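## Task

Move the white radish and the tomato out of the pan and into the bag so each lies wholly between the bag's two layers. At the end every other object, including the white ball, must still be in the pan. The loaded part of the bag must rest on the table, with no more than one corner of the bag lying on an arm's base, no part of the bag inside the pan, and nothing of the bag reaching more than about a finger's width beyond the table edge.

## Robot and tools

ROBOT. There are two six-joint arms, left_arm and right_arm, each with a two-finger gripper. Joint order for each arm, always: waist, shoulder, elbow, wrist pitch, wrist yaw, wrist roll, then the gripper. Nominal joint ranges (rad): waist -2.618..3.054, shoulder 0..3.142, elbow 0..3.142, wrist pitch -1.571..1.571, wrist yaw -1.571..1.571, wrist roll -2.094..2.094. Real ends may differ by up to 0.059 rad.

FRAMES. Scene frame: origin at table-top height halfway between the nominal bases, +x pointing out over the table, +z up, left_arm on the +y side (this is not the image left). Calibrated bases in the scene frame: left_arm at (-0.019, +0.343, +0.033) m, quat_wxyz (1, 0, 0, -0.008); right_arm at (-0.046, -0.254, +0.023) m, quat_wxyz (1, 0, 0, +0.016); both have +z up. Each arm reports its end_effector_position (m) and end_effector_quat_wxyz in its own base frame; these can be wrong by a few cm, more when stretched. The gripper's fingers point along its +z and close along its y; the reported position is between the pads, roughly 1 cm short of the tips. Fixed cameras and the table use the scene frame.

execute_actions(actions, cameras). actions is a list of actions; each action is a list of 1 to 15 rows, each row one 1/30 s step; if fewer than 15 rows, the last row repeats to fill 15 steps. A row is one flat list of 14 numbers in [-1, 1] covering both arms: left_arm's 6 joint values then its opening, then right_arm's 6 joint values and opening. Joint values are offsets, not poses: they count from the Joint targets present when that action began (not from the previous row), so sending the same offset in a new action moves further. Scale: 1.0 equals 2.224 rad for waist, shoulder and elbow, and 8.485 rad for the three wrist joints. Opening is absolute: +1 fully open, -1 shut. An empty actions list just returns state and images. An action that would push any joint more than 0.059 rad outward past its range is rejected for both arms; a malformed action or a failing first action rejects the whole call.

move(target, speed, blend, opening_speed, blocking, cameras). target is one 14-number row or a list of up to 15 rows in the same layout and scale; every row is an offset from the Joint targets at the call's start, not from the previous row. All joints travel together along interpolated paths (grippers trace curves), at least 0.5 s, capped at 10 s total. speed: rad/s for the joint with the longest travel, 0.01 to 12.57, default 0.5; one value or one per target. blend: rad, corner rounding at intermediate targets (default 0, stop at each). opening_speed: change per second on the -1..+1 scale, at least 0.2; use a low value to close gently. blocking=false returns after about 0.5 s while the move continues. Paths do not avoid obstacles or the other arm. The result adds a move: line, e.g. done, off_target (resting more than 0.035 rad from target), moving, held, fault, and limits=held if steps were withheld.

wait(seconds): 0 to 10 s, arms hold their last command; ends early if a running move finishes. stop(): brakes a running move (needs some distance). zoom_image(camera, region): region [x0, y0, x1, y1] in pixels, top-left origin, at most 504 by 504, from that camera's latest image. finished_scene(scene): ends the current scene, given its number; irreversible.

CAMERAS: cam_head_left, cam_head_right, cam_high, cam_low, cam_left_wrist, cam_right_wrist, all 896x504. cameras argument: omitted, null or ["all"] gives all; [] gives none; an unknown name invalidates the call.

RESULT LINES. Joint positions and Joint velocities: per arm, the six joints (rad, rad/s) then finger-pad gap (m; 0.094 when wide open). "within noise" means the arm is still. Joint targets: the base your next offsets count from. Tool commands: current gripper commands; to keep a gripper unchanged, resend its current value (0 is a real command meaning half open). grip_measured: finger opening on the command scale, reads slightly wide when empty and narrower than a held part under squeeze; it tracks the command even after contact. To release, command well above it. Joint torques include gravity and offsets; joints 1-3 wrap at ±28 N m. "joint sent to its limit": a joint was clipped at its end. "joint command not followed": the clearance check altered targets. MOTOR HOT appears at 75 °C; OVER-TEMPERATURE FAULT at 90 °C folds that arm away permanently.

MOTION LIMITS. Each step a target may lead the measured angle by at most 0.339 rad (big joints) or 2.2 rad (wrist). Targets putting the gripper over 200 mm from its current spot are scaled back. Large offsets may need several actions; unfinished motion should be recommanded. To stop pressing on something, command targets back past the measured positions.

AVOID. Objects falling or being left off the table (fails the task); dropping or releasing moving items; fast impacts and hard pushes; any collision or squeeze between the two arms, including one gripper closing on the other's fingers; long stretched holds or pushing into unreachable poses (heat). Soft produce crushes under a low command, so close slowly. Loose objects may occasionally get nudged by outside pushes; recheck before finishing.

Each tool is called after ">>>" in YAML: its name, and indented under it one key for each argument.

## Session

>>> execute_actions:
  actions: []

Scene clock: 0.00 s.
left_arm: end_effector_position=(+0.4004, -0.0007, +0.0974) grip_measured=+1.000 end_effector_quat_wxyz=(+0.587, -0.029, +0.806, +0.069) | right_arm: end_effector_position=(+0.3897, -0.0329, +0.0731) grip_measured=+1.000 end_effector_quat_wxyz=(+0.525, +0.060, +0.848, -0.037)
Joint positions: left_arm=[-0.108 1.582 0.391 0.875 -0.249 0.001 0.094] | right_arm=[-0.048 1.537 0.415 0.659 0.083 0.041 0.094]
Joint velocities: within noise
Joint torques (N m): no reading
Heat: left arm: 25 °C; right arm: 28 °C.
Joint targets: left_arm=[-0.108 1.579 0.395 0.869 -0.249 0.001] | right_arm=[-0.048 1.527 0.425 0.672 0.084 0.041]
Tool commands: left_gripper/opening=+1.0 right_gripper/opening=+1.0

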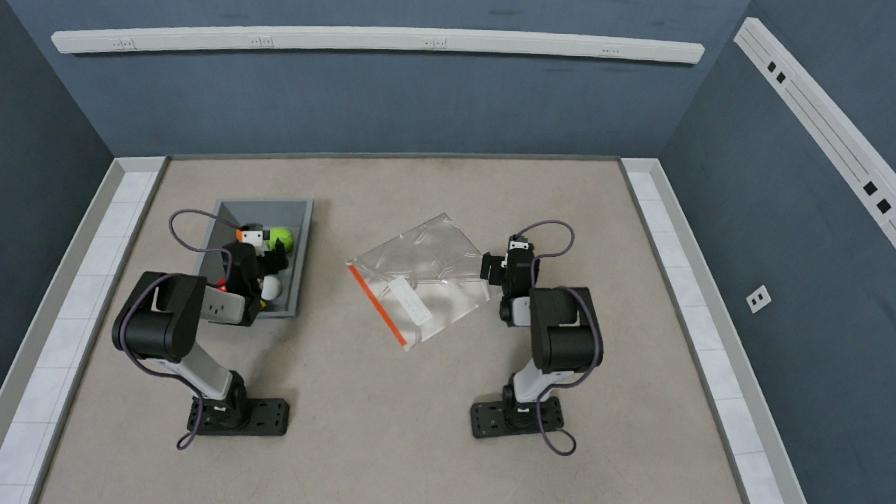

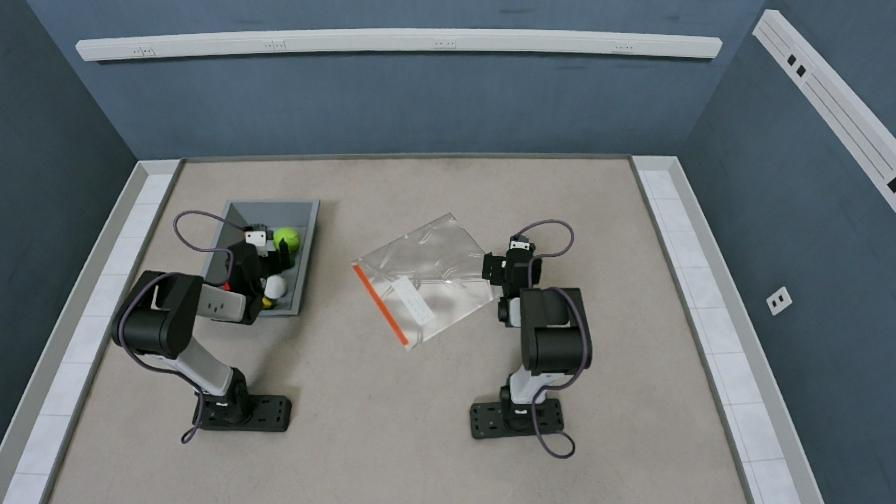

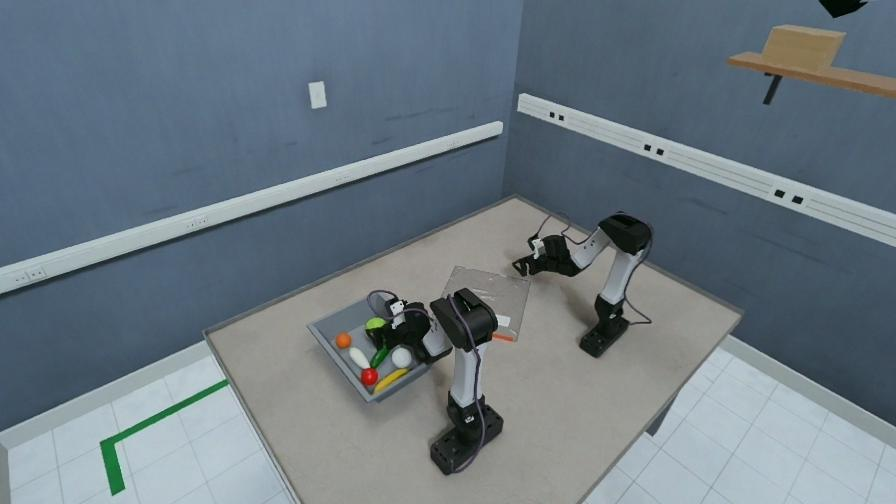

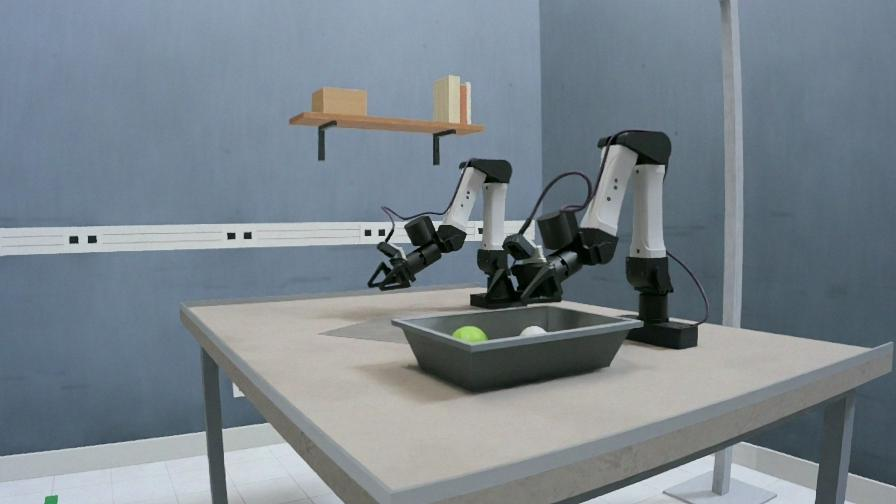

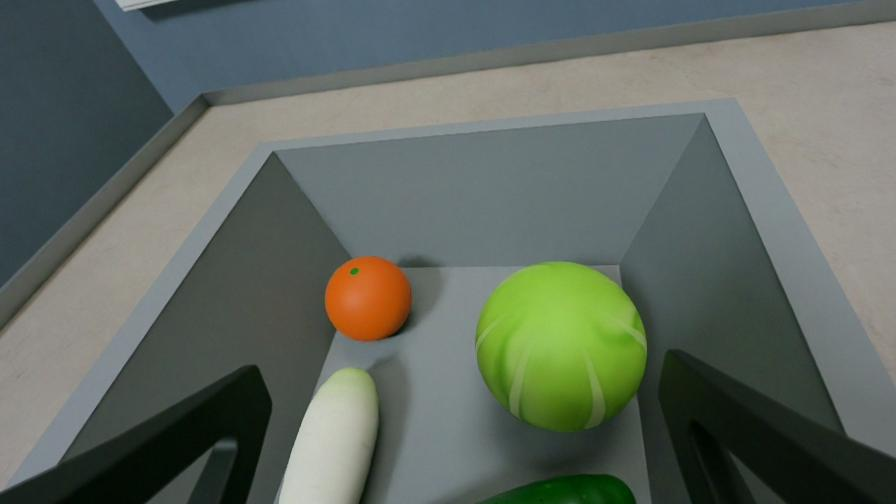

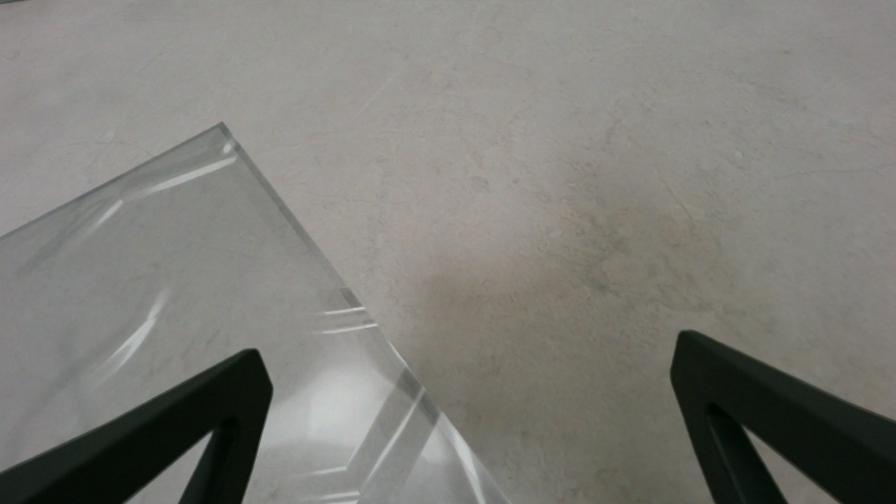

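>>> zoom_image:
  camera: "cam_head_left"
  region: [330, 200, 530, 360]

>>> zoom_image:
  camera: "cam_high"
  region: [300, 230, 560, 420]

>>> zoom_image:
  camera: "cam_low"
  region: [300, 270, 460, 370]

Scaled by 2.520 from the camera's 896x504 image, which has a finer 1280x720 frame.

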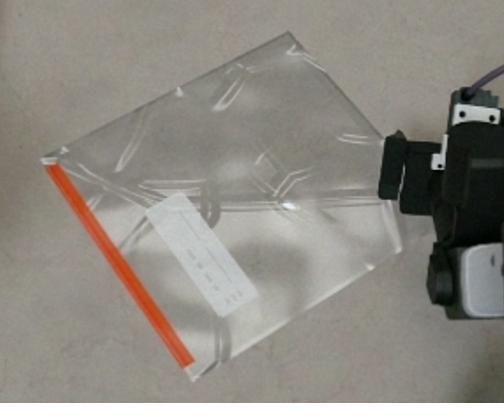

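Scaled by 1.938 from the camera's 896x504 image, which has a finer 1280x720 frame.

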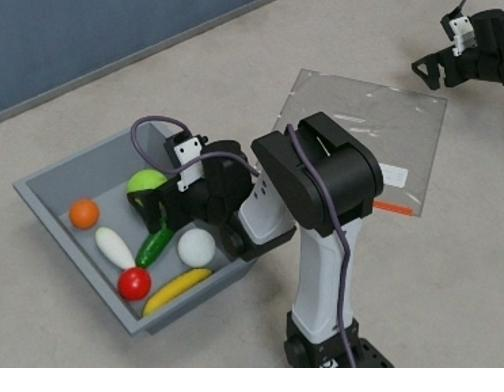

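Scaled by 3.150 from the camera's 896x504 image, which has a finer 1280x720 frame.

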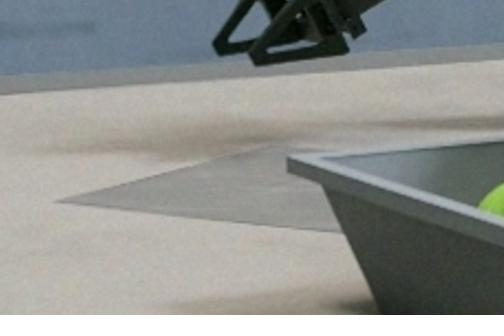

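>>> move:
  target: [0,0,0,0,0,0,1,0.279,0.176,0.623,-0.252,-0.0099,-0.0048,1]
  speed: 1

Scene clock: 5.20 s.
left_arm: end_effector_position=(+0.4004, -0.0007, +0.0974) grip_measured=+1.000 end_effector_quat_wxyz=(+0.587, -0.029, +0.806, +0.069) | right_arm: end_effector_position=(+0.2992, +0.1904, +0.1476) grip_measured=+1.000 end_effector_quat_wxyz=(-0.003, -0.278, +0.961, -0.005)
Joint positions: left_arm=[-0.108 1.582 0.391 0.875 -0.249 0.001 0.094] | right_arm=[0.571 1.904 1.785 -1.46 0.009 0.007 0.094]
Joint velocities: within noise
Joint torques (N m): left_arm=[0.21 -5.61 6.32 2.31 -0.04 -0.06] | right_arm=[0.23 -7.45 8.47 0.25 -0.1 -0.03]
Heat: left arm: 28 °C; right arm: 28 °C.
Joint targets: left_arm=[-0.108 1.579 0.395 0.869 -0.249 0.001] | right_arm=[0.573 1.919 1.811 -1.466 0.000 0.000]
move: done

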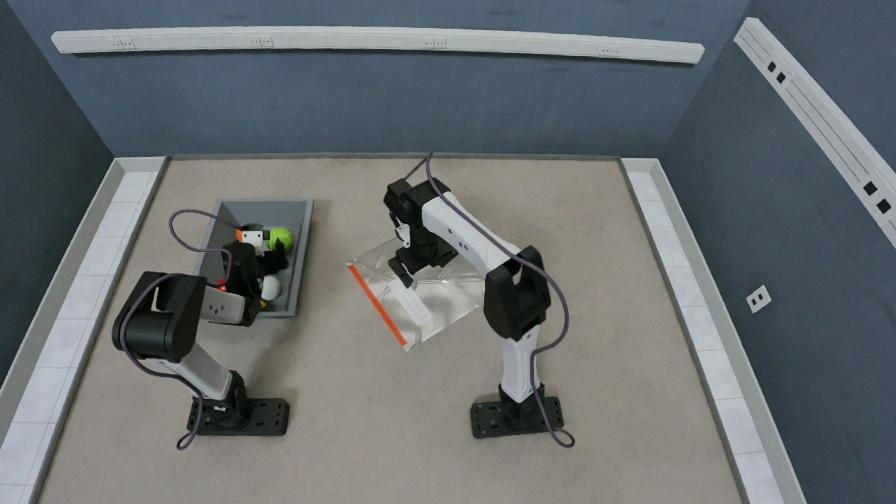

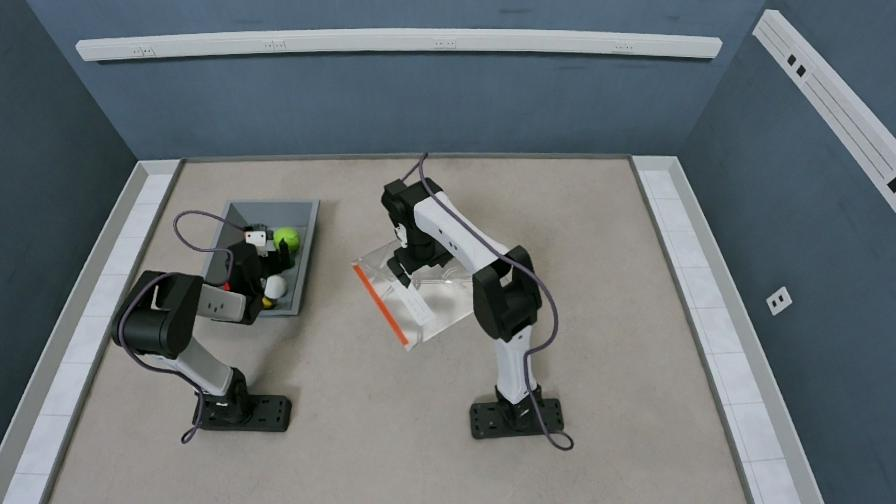

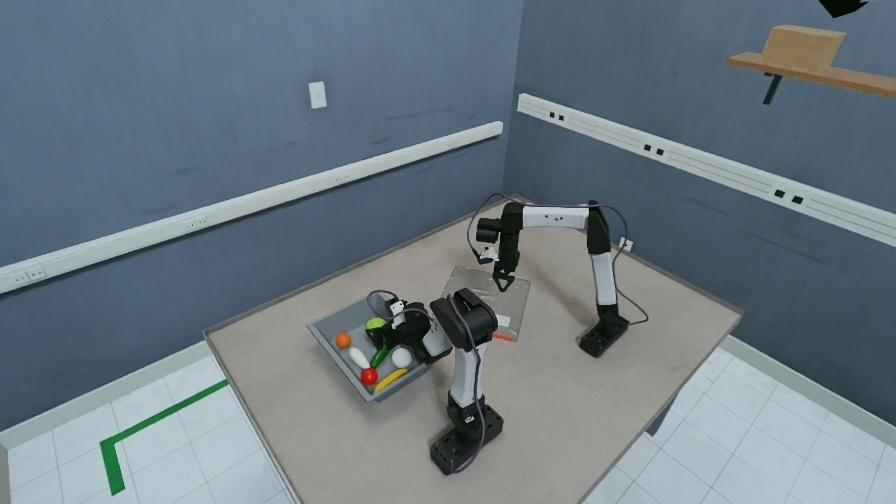

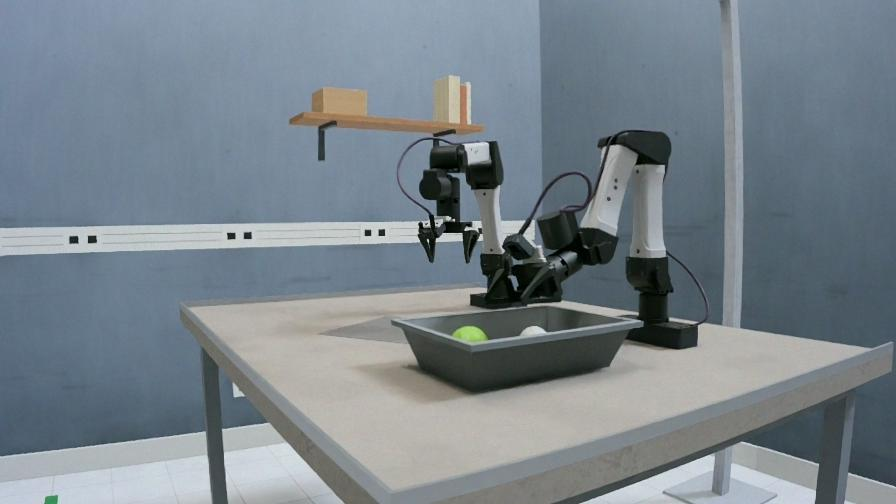

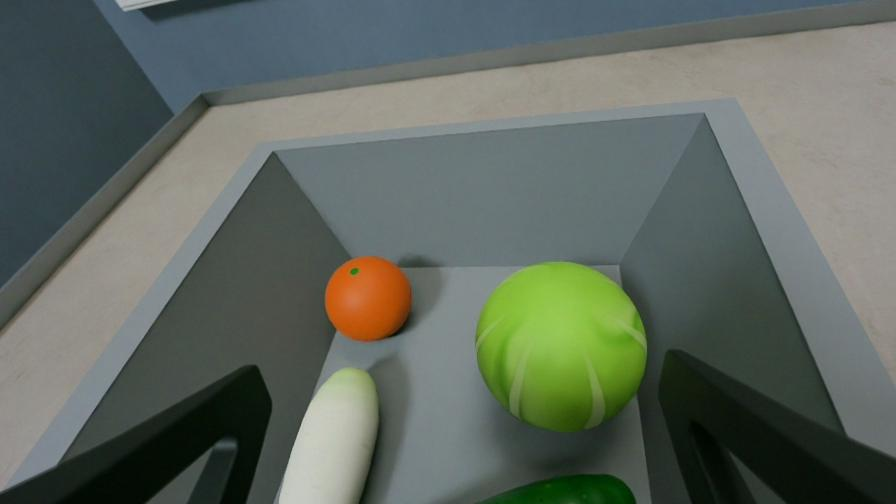

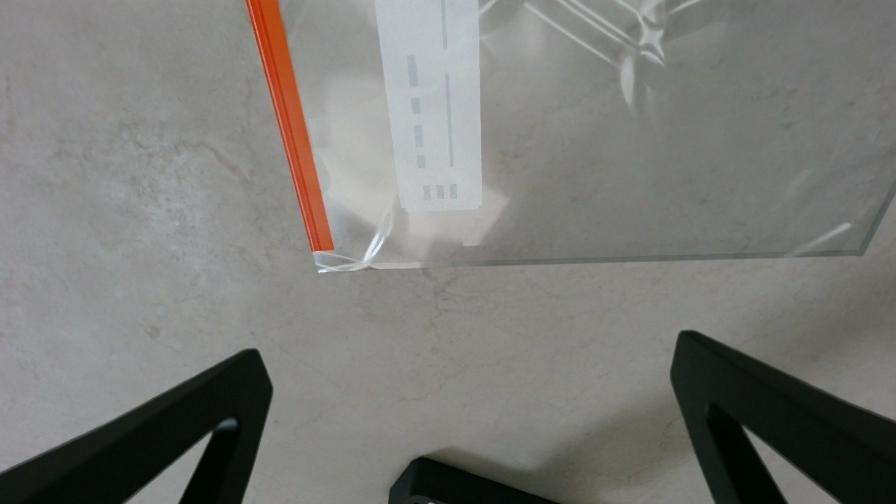

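>>> move:
  target: [0,0,0,0,0,0,1,0.113,0.137,0.0454,0.0244,0,0.0296,1]
  speed: 0.8

>>> zoom_image:
  camera: "cam_head_left"
  region: [330, 180, 530, 360]

Scene clock: 8.13 s.
left_arm: end_effector_position=(+0.4004, -0.0007, +0.0974) grip_measured=+1.000 end_effector_quat_wxyz=(+0.587, -0.029, +0.806, +0.069) | right_arm: end_effector_position=(+0.2856, +0.3116, +0.0540) grip_measured=+1.000 end_effector_quat_wxyz=(-0.014, -0.289, +0.957, -0.010)
Joint positions: left_arm=[-0.108 1.582 0.391 0.875 -0.249 0.001 0.094] | right_arm=[0.83 2.221 1.886 -1.27 0.002 0.243 0.094]
Joint velocities: within noise
Joint torques (N m): left_arm=[0.21 -5.63 6.35 2.31 -0.04 -0.05] | right_arm=[-0.49 -10.97 8.38 0.32 -0.03 0.17]
Heat: left arm: 29 °C; right arm: 29 °C.
Joint targets: left_arm=[-0.108 1.579 0.395 0.869 -0.249 0.001] | right_arm=[0.824 2.223 1.912 -1.259 0.000 0.251]
move: done

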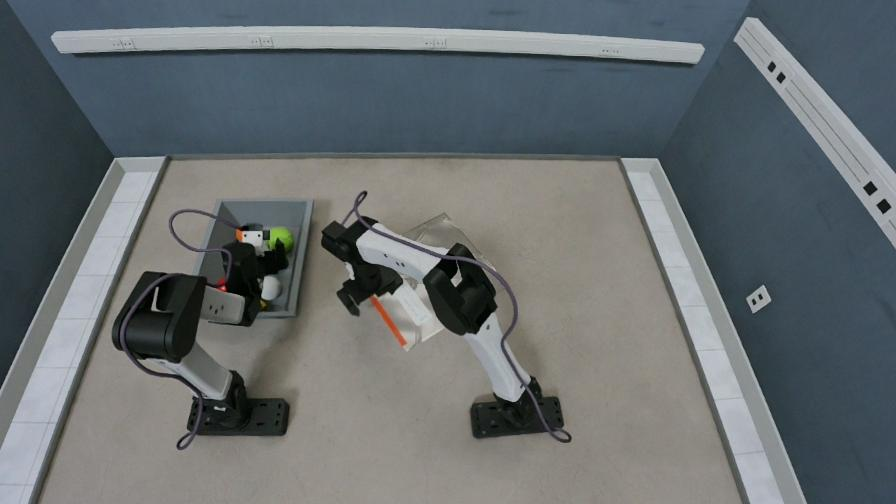

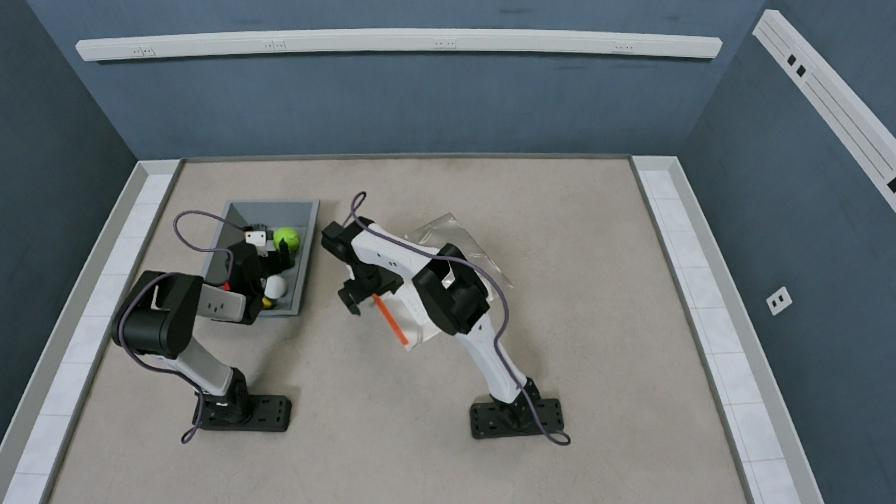

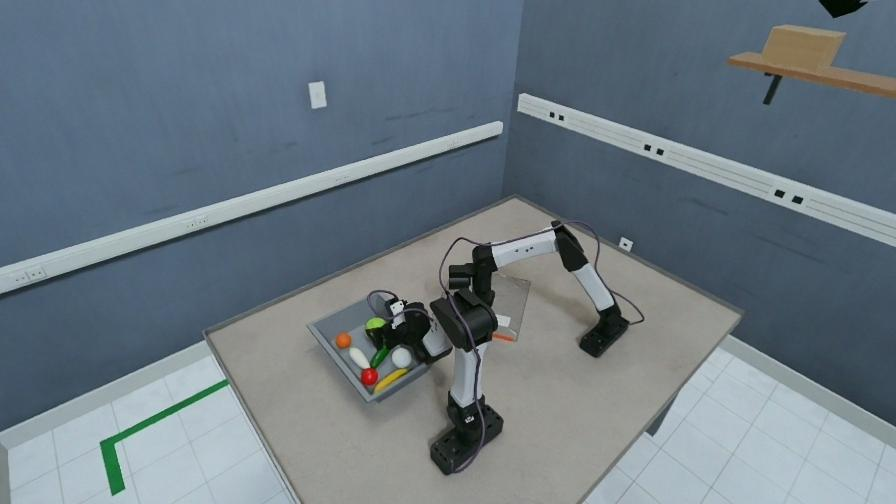

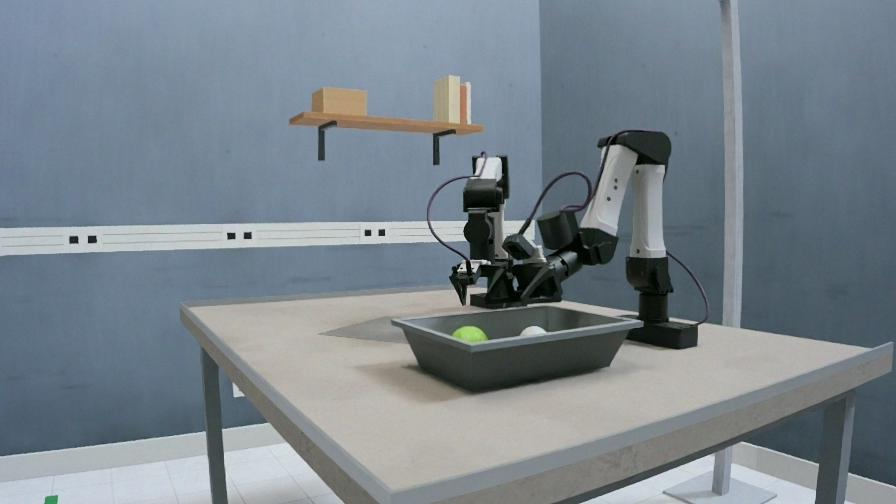

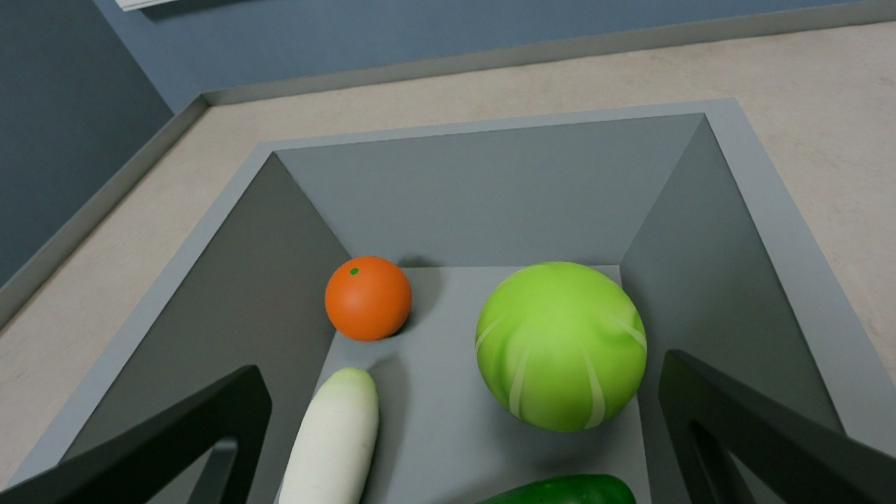

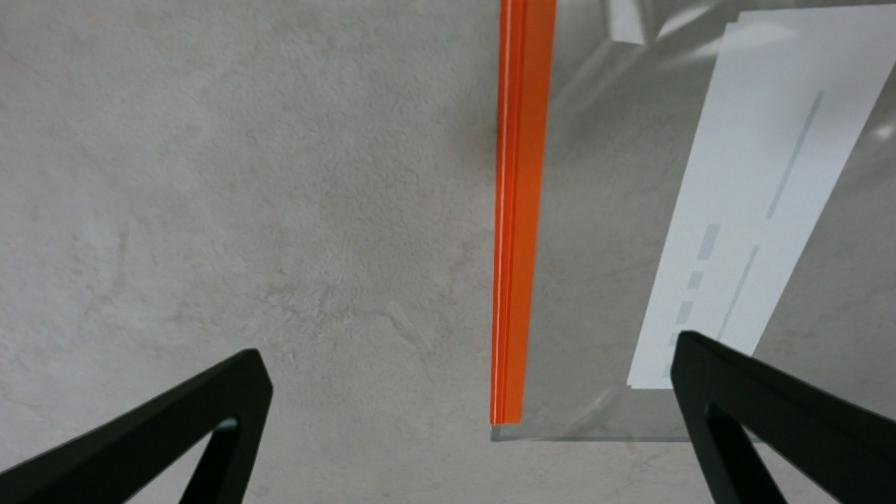

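Scaled by 2.520 from the camera's 896x504 image, which has a finer 1280x720 frame.

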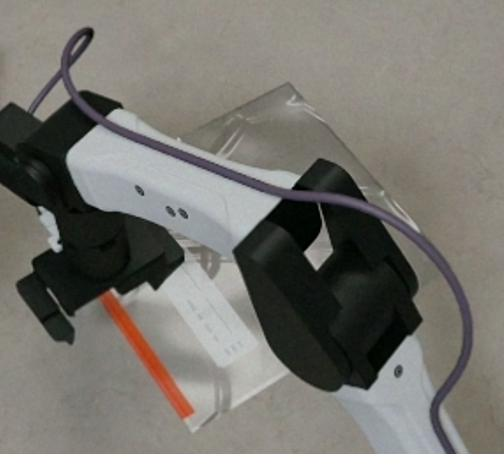

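>>> move:
  target: [0,0,0,0,0,0,1,-0.031,0.0004,-0.0985,0.0258,0,-0.0084,-0.3]
  speed: 0.4
  cameras: ["cam_head_left","cam_right_wrist","cam_low"]

Scene clock: 10.20 s.
left_arm: end_effector_position=(+0.4004, -0.0007, +0.0974) grip_measured=+1.000 end_effector_quat_wxyz=(+0.587, -0.029, +0.806, +0.069) | right_arm: end_effector_position=(+0.3053, +0.2888, +0.0066) grip_measured=-0.299 end_effector_quat_wxyz=(-0.002, -0.282, +0.960, -0.002)
Joint positions: left_arm=[-0.108 1.582 0.391 0.875 -0.249 0.001 0.094] | right_arm=[0.758 2.221 1.695 -1.051 0.002 0.188 0.033]
Joint velocities: within noise
Joint torques (N m): left_arm=[0.2 -5.65 6.35 2.33 -0.05 -0.05] | right_arm=[-0.28 -10.77 5.61 0.35 -0.04 -0.05]
Heat: left arm: 29 °C; right arm: 30 °C.
Joint targets: left_arm=[-0.108 1.579 0.395 0.869 -0.249 0.001] | right_arm=[0.755 2.224 1.693 -1.040 0.000 0.180]
move: done
Images, in order (width x height): cam_head_left 896x504, cam_low 896x504, cam_right_wrist 896x504.

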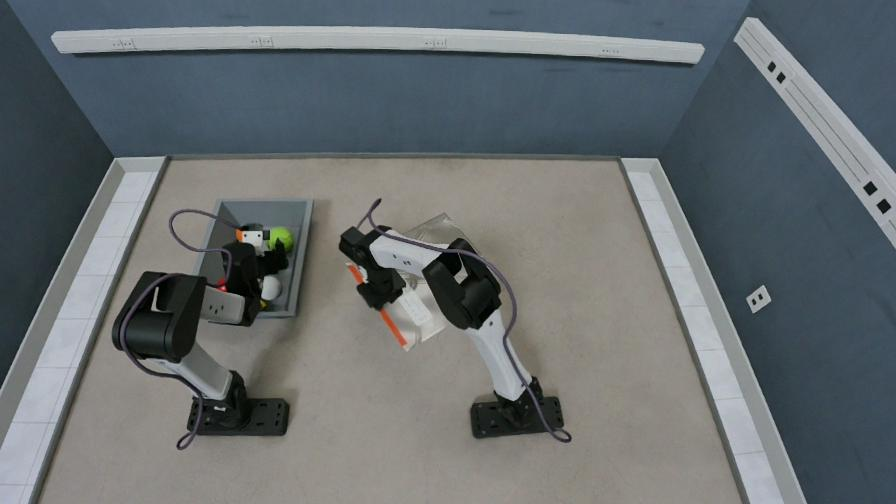

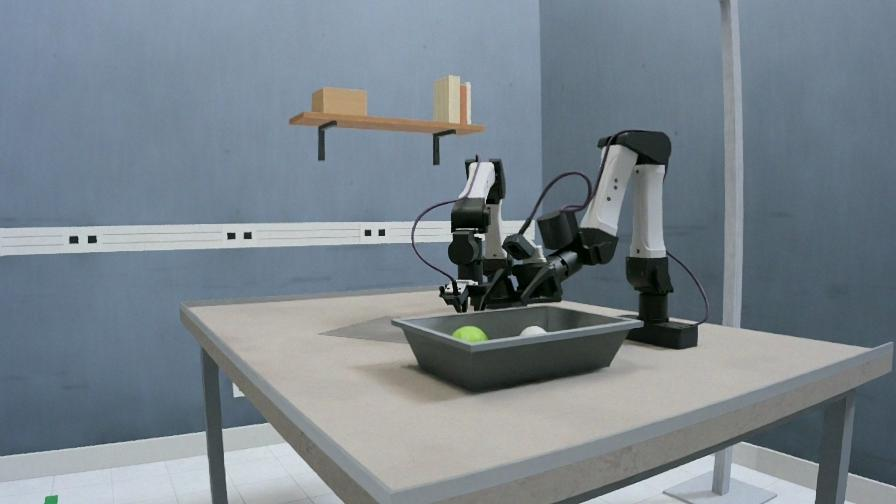

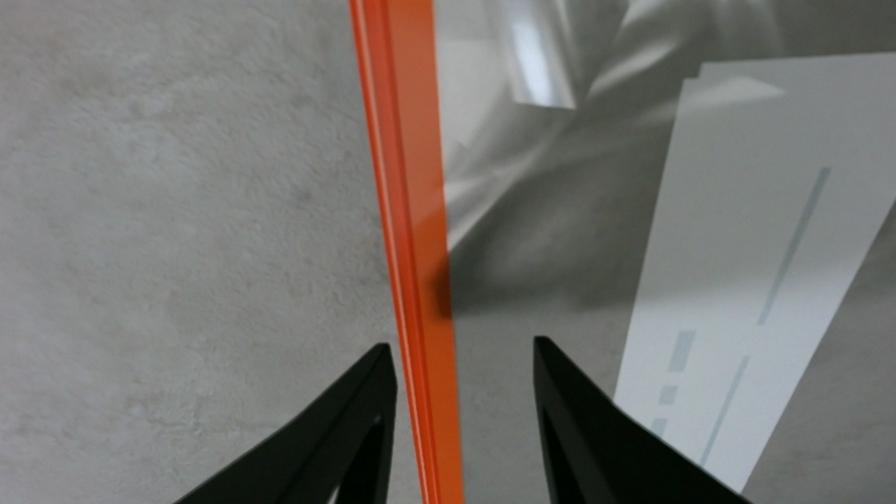

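>>> move:
  target: [0,0,0,0,0,0,1,-0.0126,0.0058,-0.0202,0.0068,0,-0.0033,-0.3]
  speed: 0.1
  cameras: ["cam_right_wrist"]

Scene clock: 13.20 s.
left_arm: end_effector_position=(+0.4004, -0.0007, +0.0974) grip_measured=+1.000 end_effector_quat_wxyz=(+0.587, -0.029, +0.806, +0.069) | right_arm: end_effector_position=(+0.3131, +0.2807, -0.0037) grip_measured=-0.299 end_effector_quat_wxyz=(+0.004, -0.282, +0.959, +0.001)
Joint positions: left_arm=[-0.108 1.582 0.391 0.875 -0.249 0.001 0.094] | right_arm=[0.732 2.221 1.652 -0.994 0.002 0.16 0.033]
Joint velocities: within noise
Joint torques (N m): left_arm=[0.21 -5.6 6.37 2.32 -0.03 -0.06] | right_arm=[-0.39 -9.61 5.35 0.38 -0.04 -0.03]
Heat: left arm: 30 °C; right arm: 31 °C.
Joint targets: left_arm=[-0.108 1.579 0.395 0.869 -0.249 0.001] | right_arm=[0.727 2.237 1.648 -0.982 0.000 0.152]
move: done
Images, in order (width x height): cam_right_wrist 896x504.

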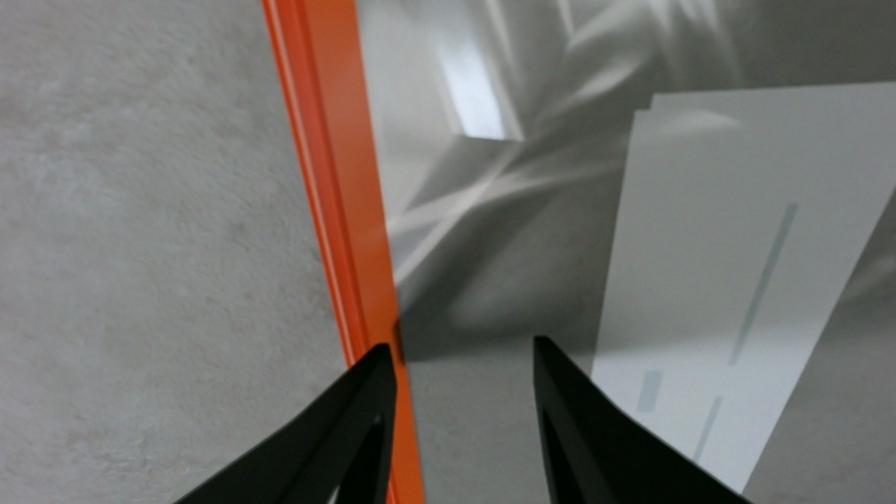

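>>> move:
  target: [0,0,0,0,0,0,1,0,0.0036,-0.0145,0.0044,0,0,-0.3]
  speed: 0.1
  cameras: ["cam_right_wrist"]

Scene clock: 14.07 s.
left_arm: end_effector_position=(+0.4004, -0.0007, +0.0974) grip_measured=+1.000 end_effector_quat_wxyz=(+0.587, -0.029, +0.806, +0.069) | right_arm: end_effector_position=(+0.3117, +0.2795, -0.0084) grip_measured=-0.299 end_effector_quat_wxyz=(+0.004, -0.282, +0.959, +0.001)
Joint positions: left_arm=[-0.108 1.582 0.391 0.875 -0.249 0.001 0.094] | right_arm=[0.732 2.221 1.633 -0.975 0.002 0.159 0.033]
Joint velocities: within noise
Joint torques (N m): left_arm=[0.21 -5.59 6.38 2.32 -0.03 -0.06] | right_arm=[-0.39 -8.85 4.12 0.6 -0.05 -0.03]
Heat: left arm: 30 °C; right arm: 31 °C.
Joint targets: left_arm=[-0.108 1.579 0.395 0.869 -0.249 0.001] | right_arm=[0.727 2.245 1.616 -0.945 0.000 0.152]
move: done
Images, in order (width x height): cam_right_wrist 896x504.

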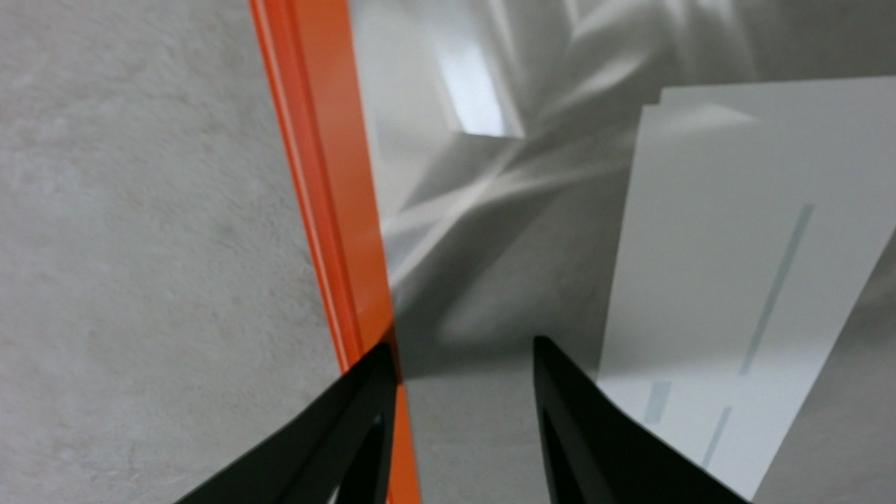

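>>> move:
  target: [0,0,0,0,0,0,1,0,0,0,0,0,0,-1]
  speed: 0.1
  opening_speed: 0.35
  cameras: ["cam_right_wrist"]

Scene clock: 16.70 s.
left_arm: end_effector_position=(+0.4004, -0.0007, +0.0974) grip_measured=+1.000 end_effector_quat_wxyz=(+0.587, -0.029, +0.806, +0.069) | right_arm: end_effector_position=(+0.3138, +0.2813, -0.0083) grip_measured=-0.991 end_effector_quat_wxyz=(+0.009, -0.282, +0.959, +0.003)
Joint positions: left_arm=[-0.108 1.582 0.391 0.875 -0.249 0.001 0.094] | right_arm=[0.732 2.221 1.633 -0.964 0.002 0.159 0]
Joint velocities: within noise
Joint torques (N m): left_arm=[0.18 -5.6 6.35 2.33 -0.03 -0.05] | right_arm=[-0.42 -8.9 4.14 0.51 -0.04 -0.03]
Heat: left arm: 31 °C; right arm: 32 °C.
Joint targets: left_arm=[-0.108 1.579 0.395 0.869 -0.249 0.001] | right_arm=[0.727 2.245 1.616 -0.945 0.000 0.152]
move: done
Images, in order (width x height): cam_right_wrist 896x504.

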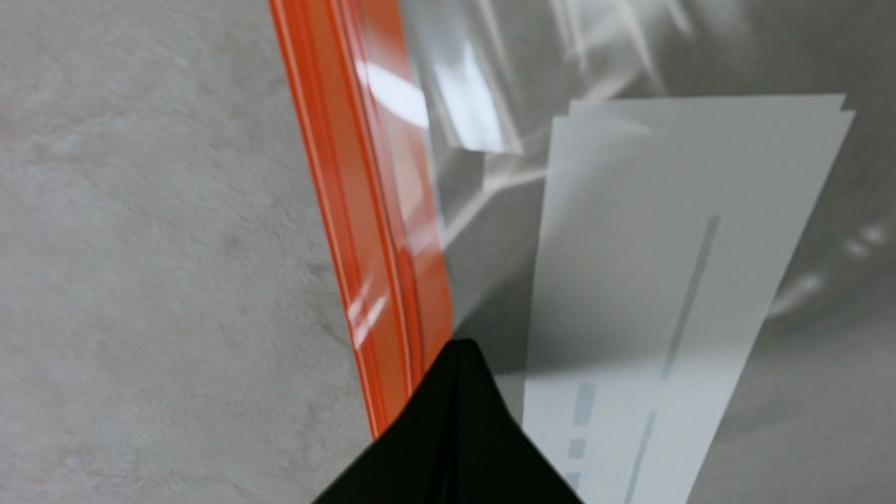

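>>> move:
  target: [0,0,0,0,0,0,1,0,-0.0135,0.0674,-0.0212,0,0,-1]
  speed: 0.15

>>> zoom_image:
  camera: "cam_head_left"
  region: [330, 200, 530, 360]

Scene clock: 18.67 s.
left_arm: end_effector_position=(+0.4004, -0.0007, +0.0974) grip_measured=+1.000 end_effector_quat_wxyz=(+0.587, -0.029, +0.806, +0.069) | right_arm: end_effector_position=(+0.3111, +0.2789, +0.0177) grip_measured=-0.991 end_effector_quat_wxyz=(-0.012, -0.283, +0.959, -0.007)
Joint positions: left_arm=[-0.108 1.582 0.391 0.875 -0.249 0.001 0.094] | right_arm=[0.732 2.221 1.74 -1.118 0.002 0.159 0]
Joint velocities: within noise
Joint torques (N m): left_arm=[0.23 -5.63 6.38 2.32 -0.04 -0.05] | right_arm=[-0.4 -11.62 8.25 0.1 -0.04 -0.02]
Heat: left arm: 31 °C; right arm: 33 °C.
Joint targets: left_arm=[-0.108 1.579 0.395 0.869 -0.249 0.001] | right_arm=[0.727 2.215 1.766 -1.125 0.000 0.152]
move: done

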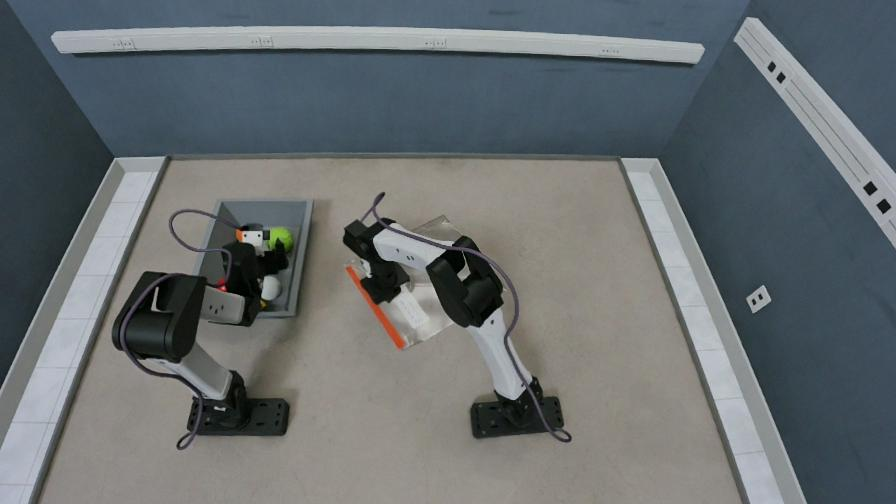

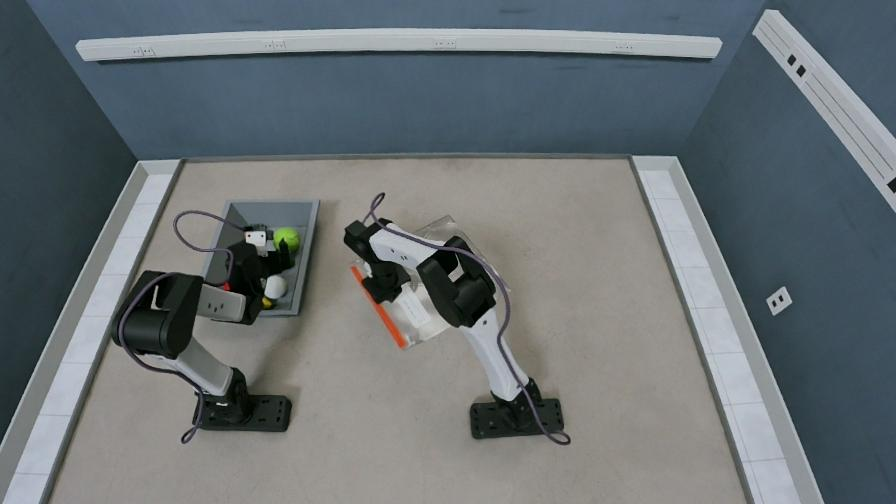

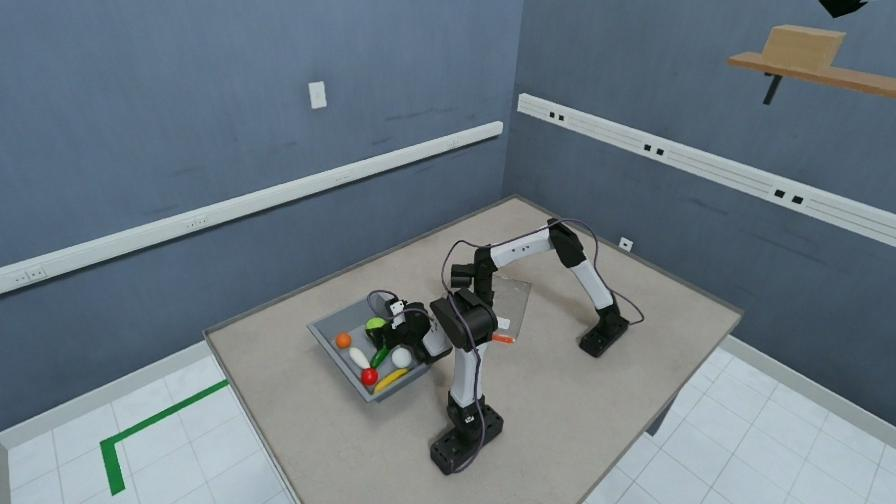

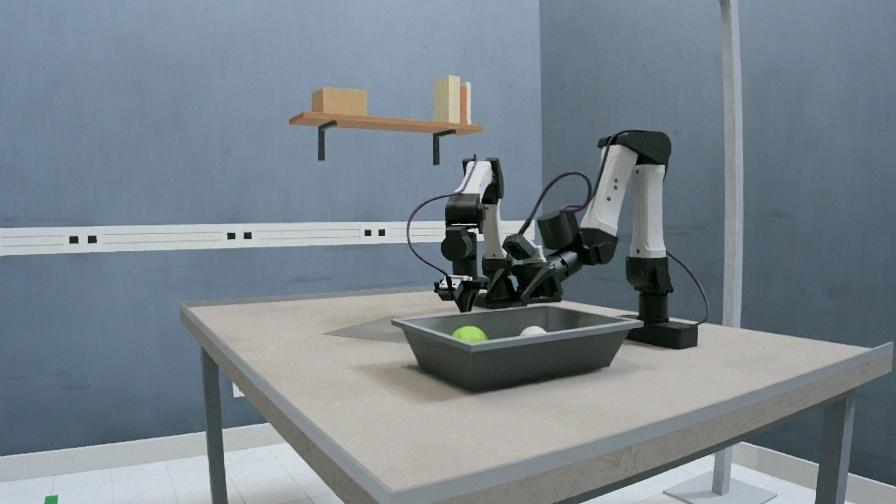

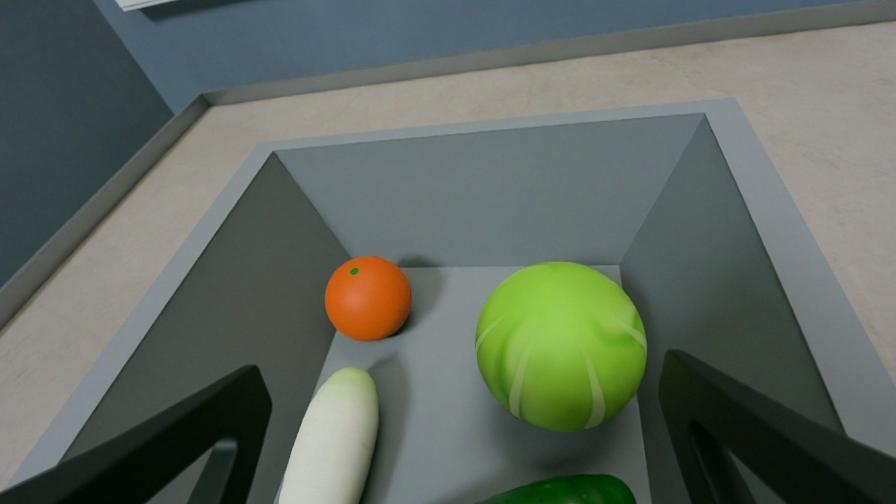

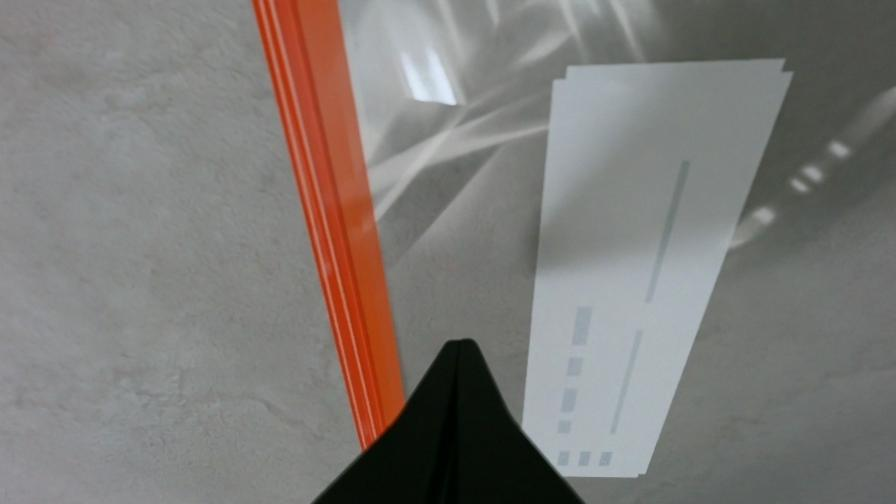

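Scaled by 2.520 from the camera's 896x504 image, which has a finer 1280x720 frame.

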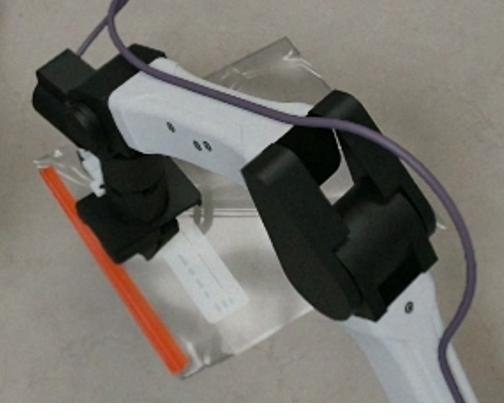

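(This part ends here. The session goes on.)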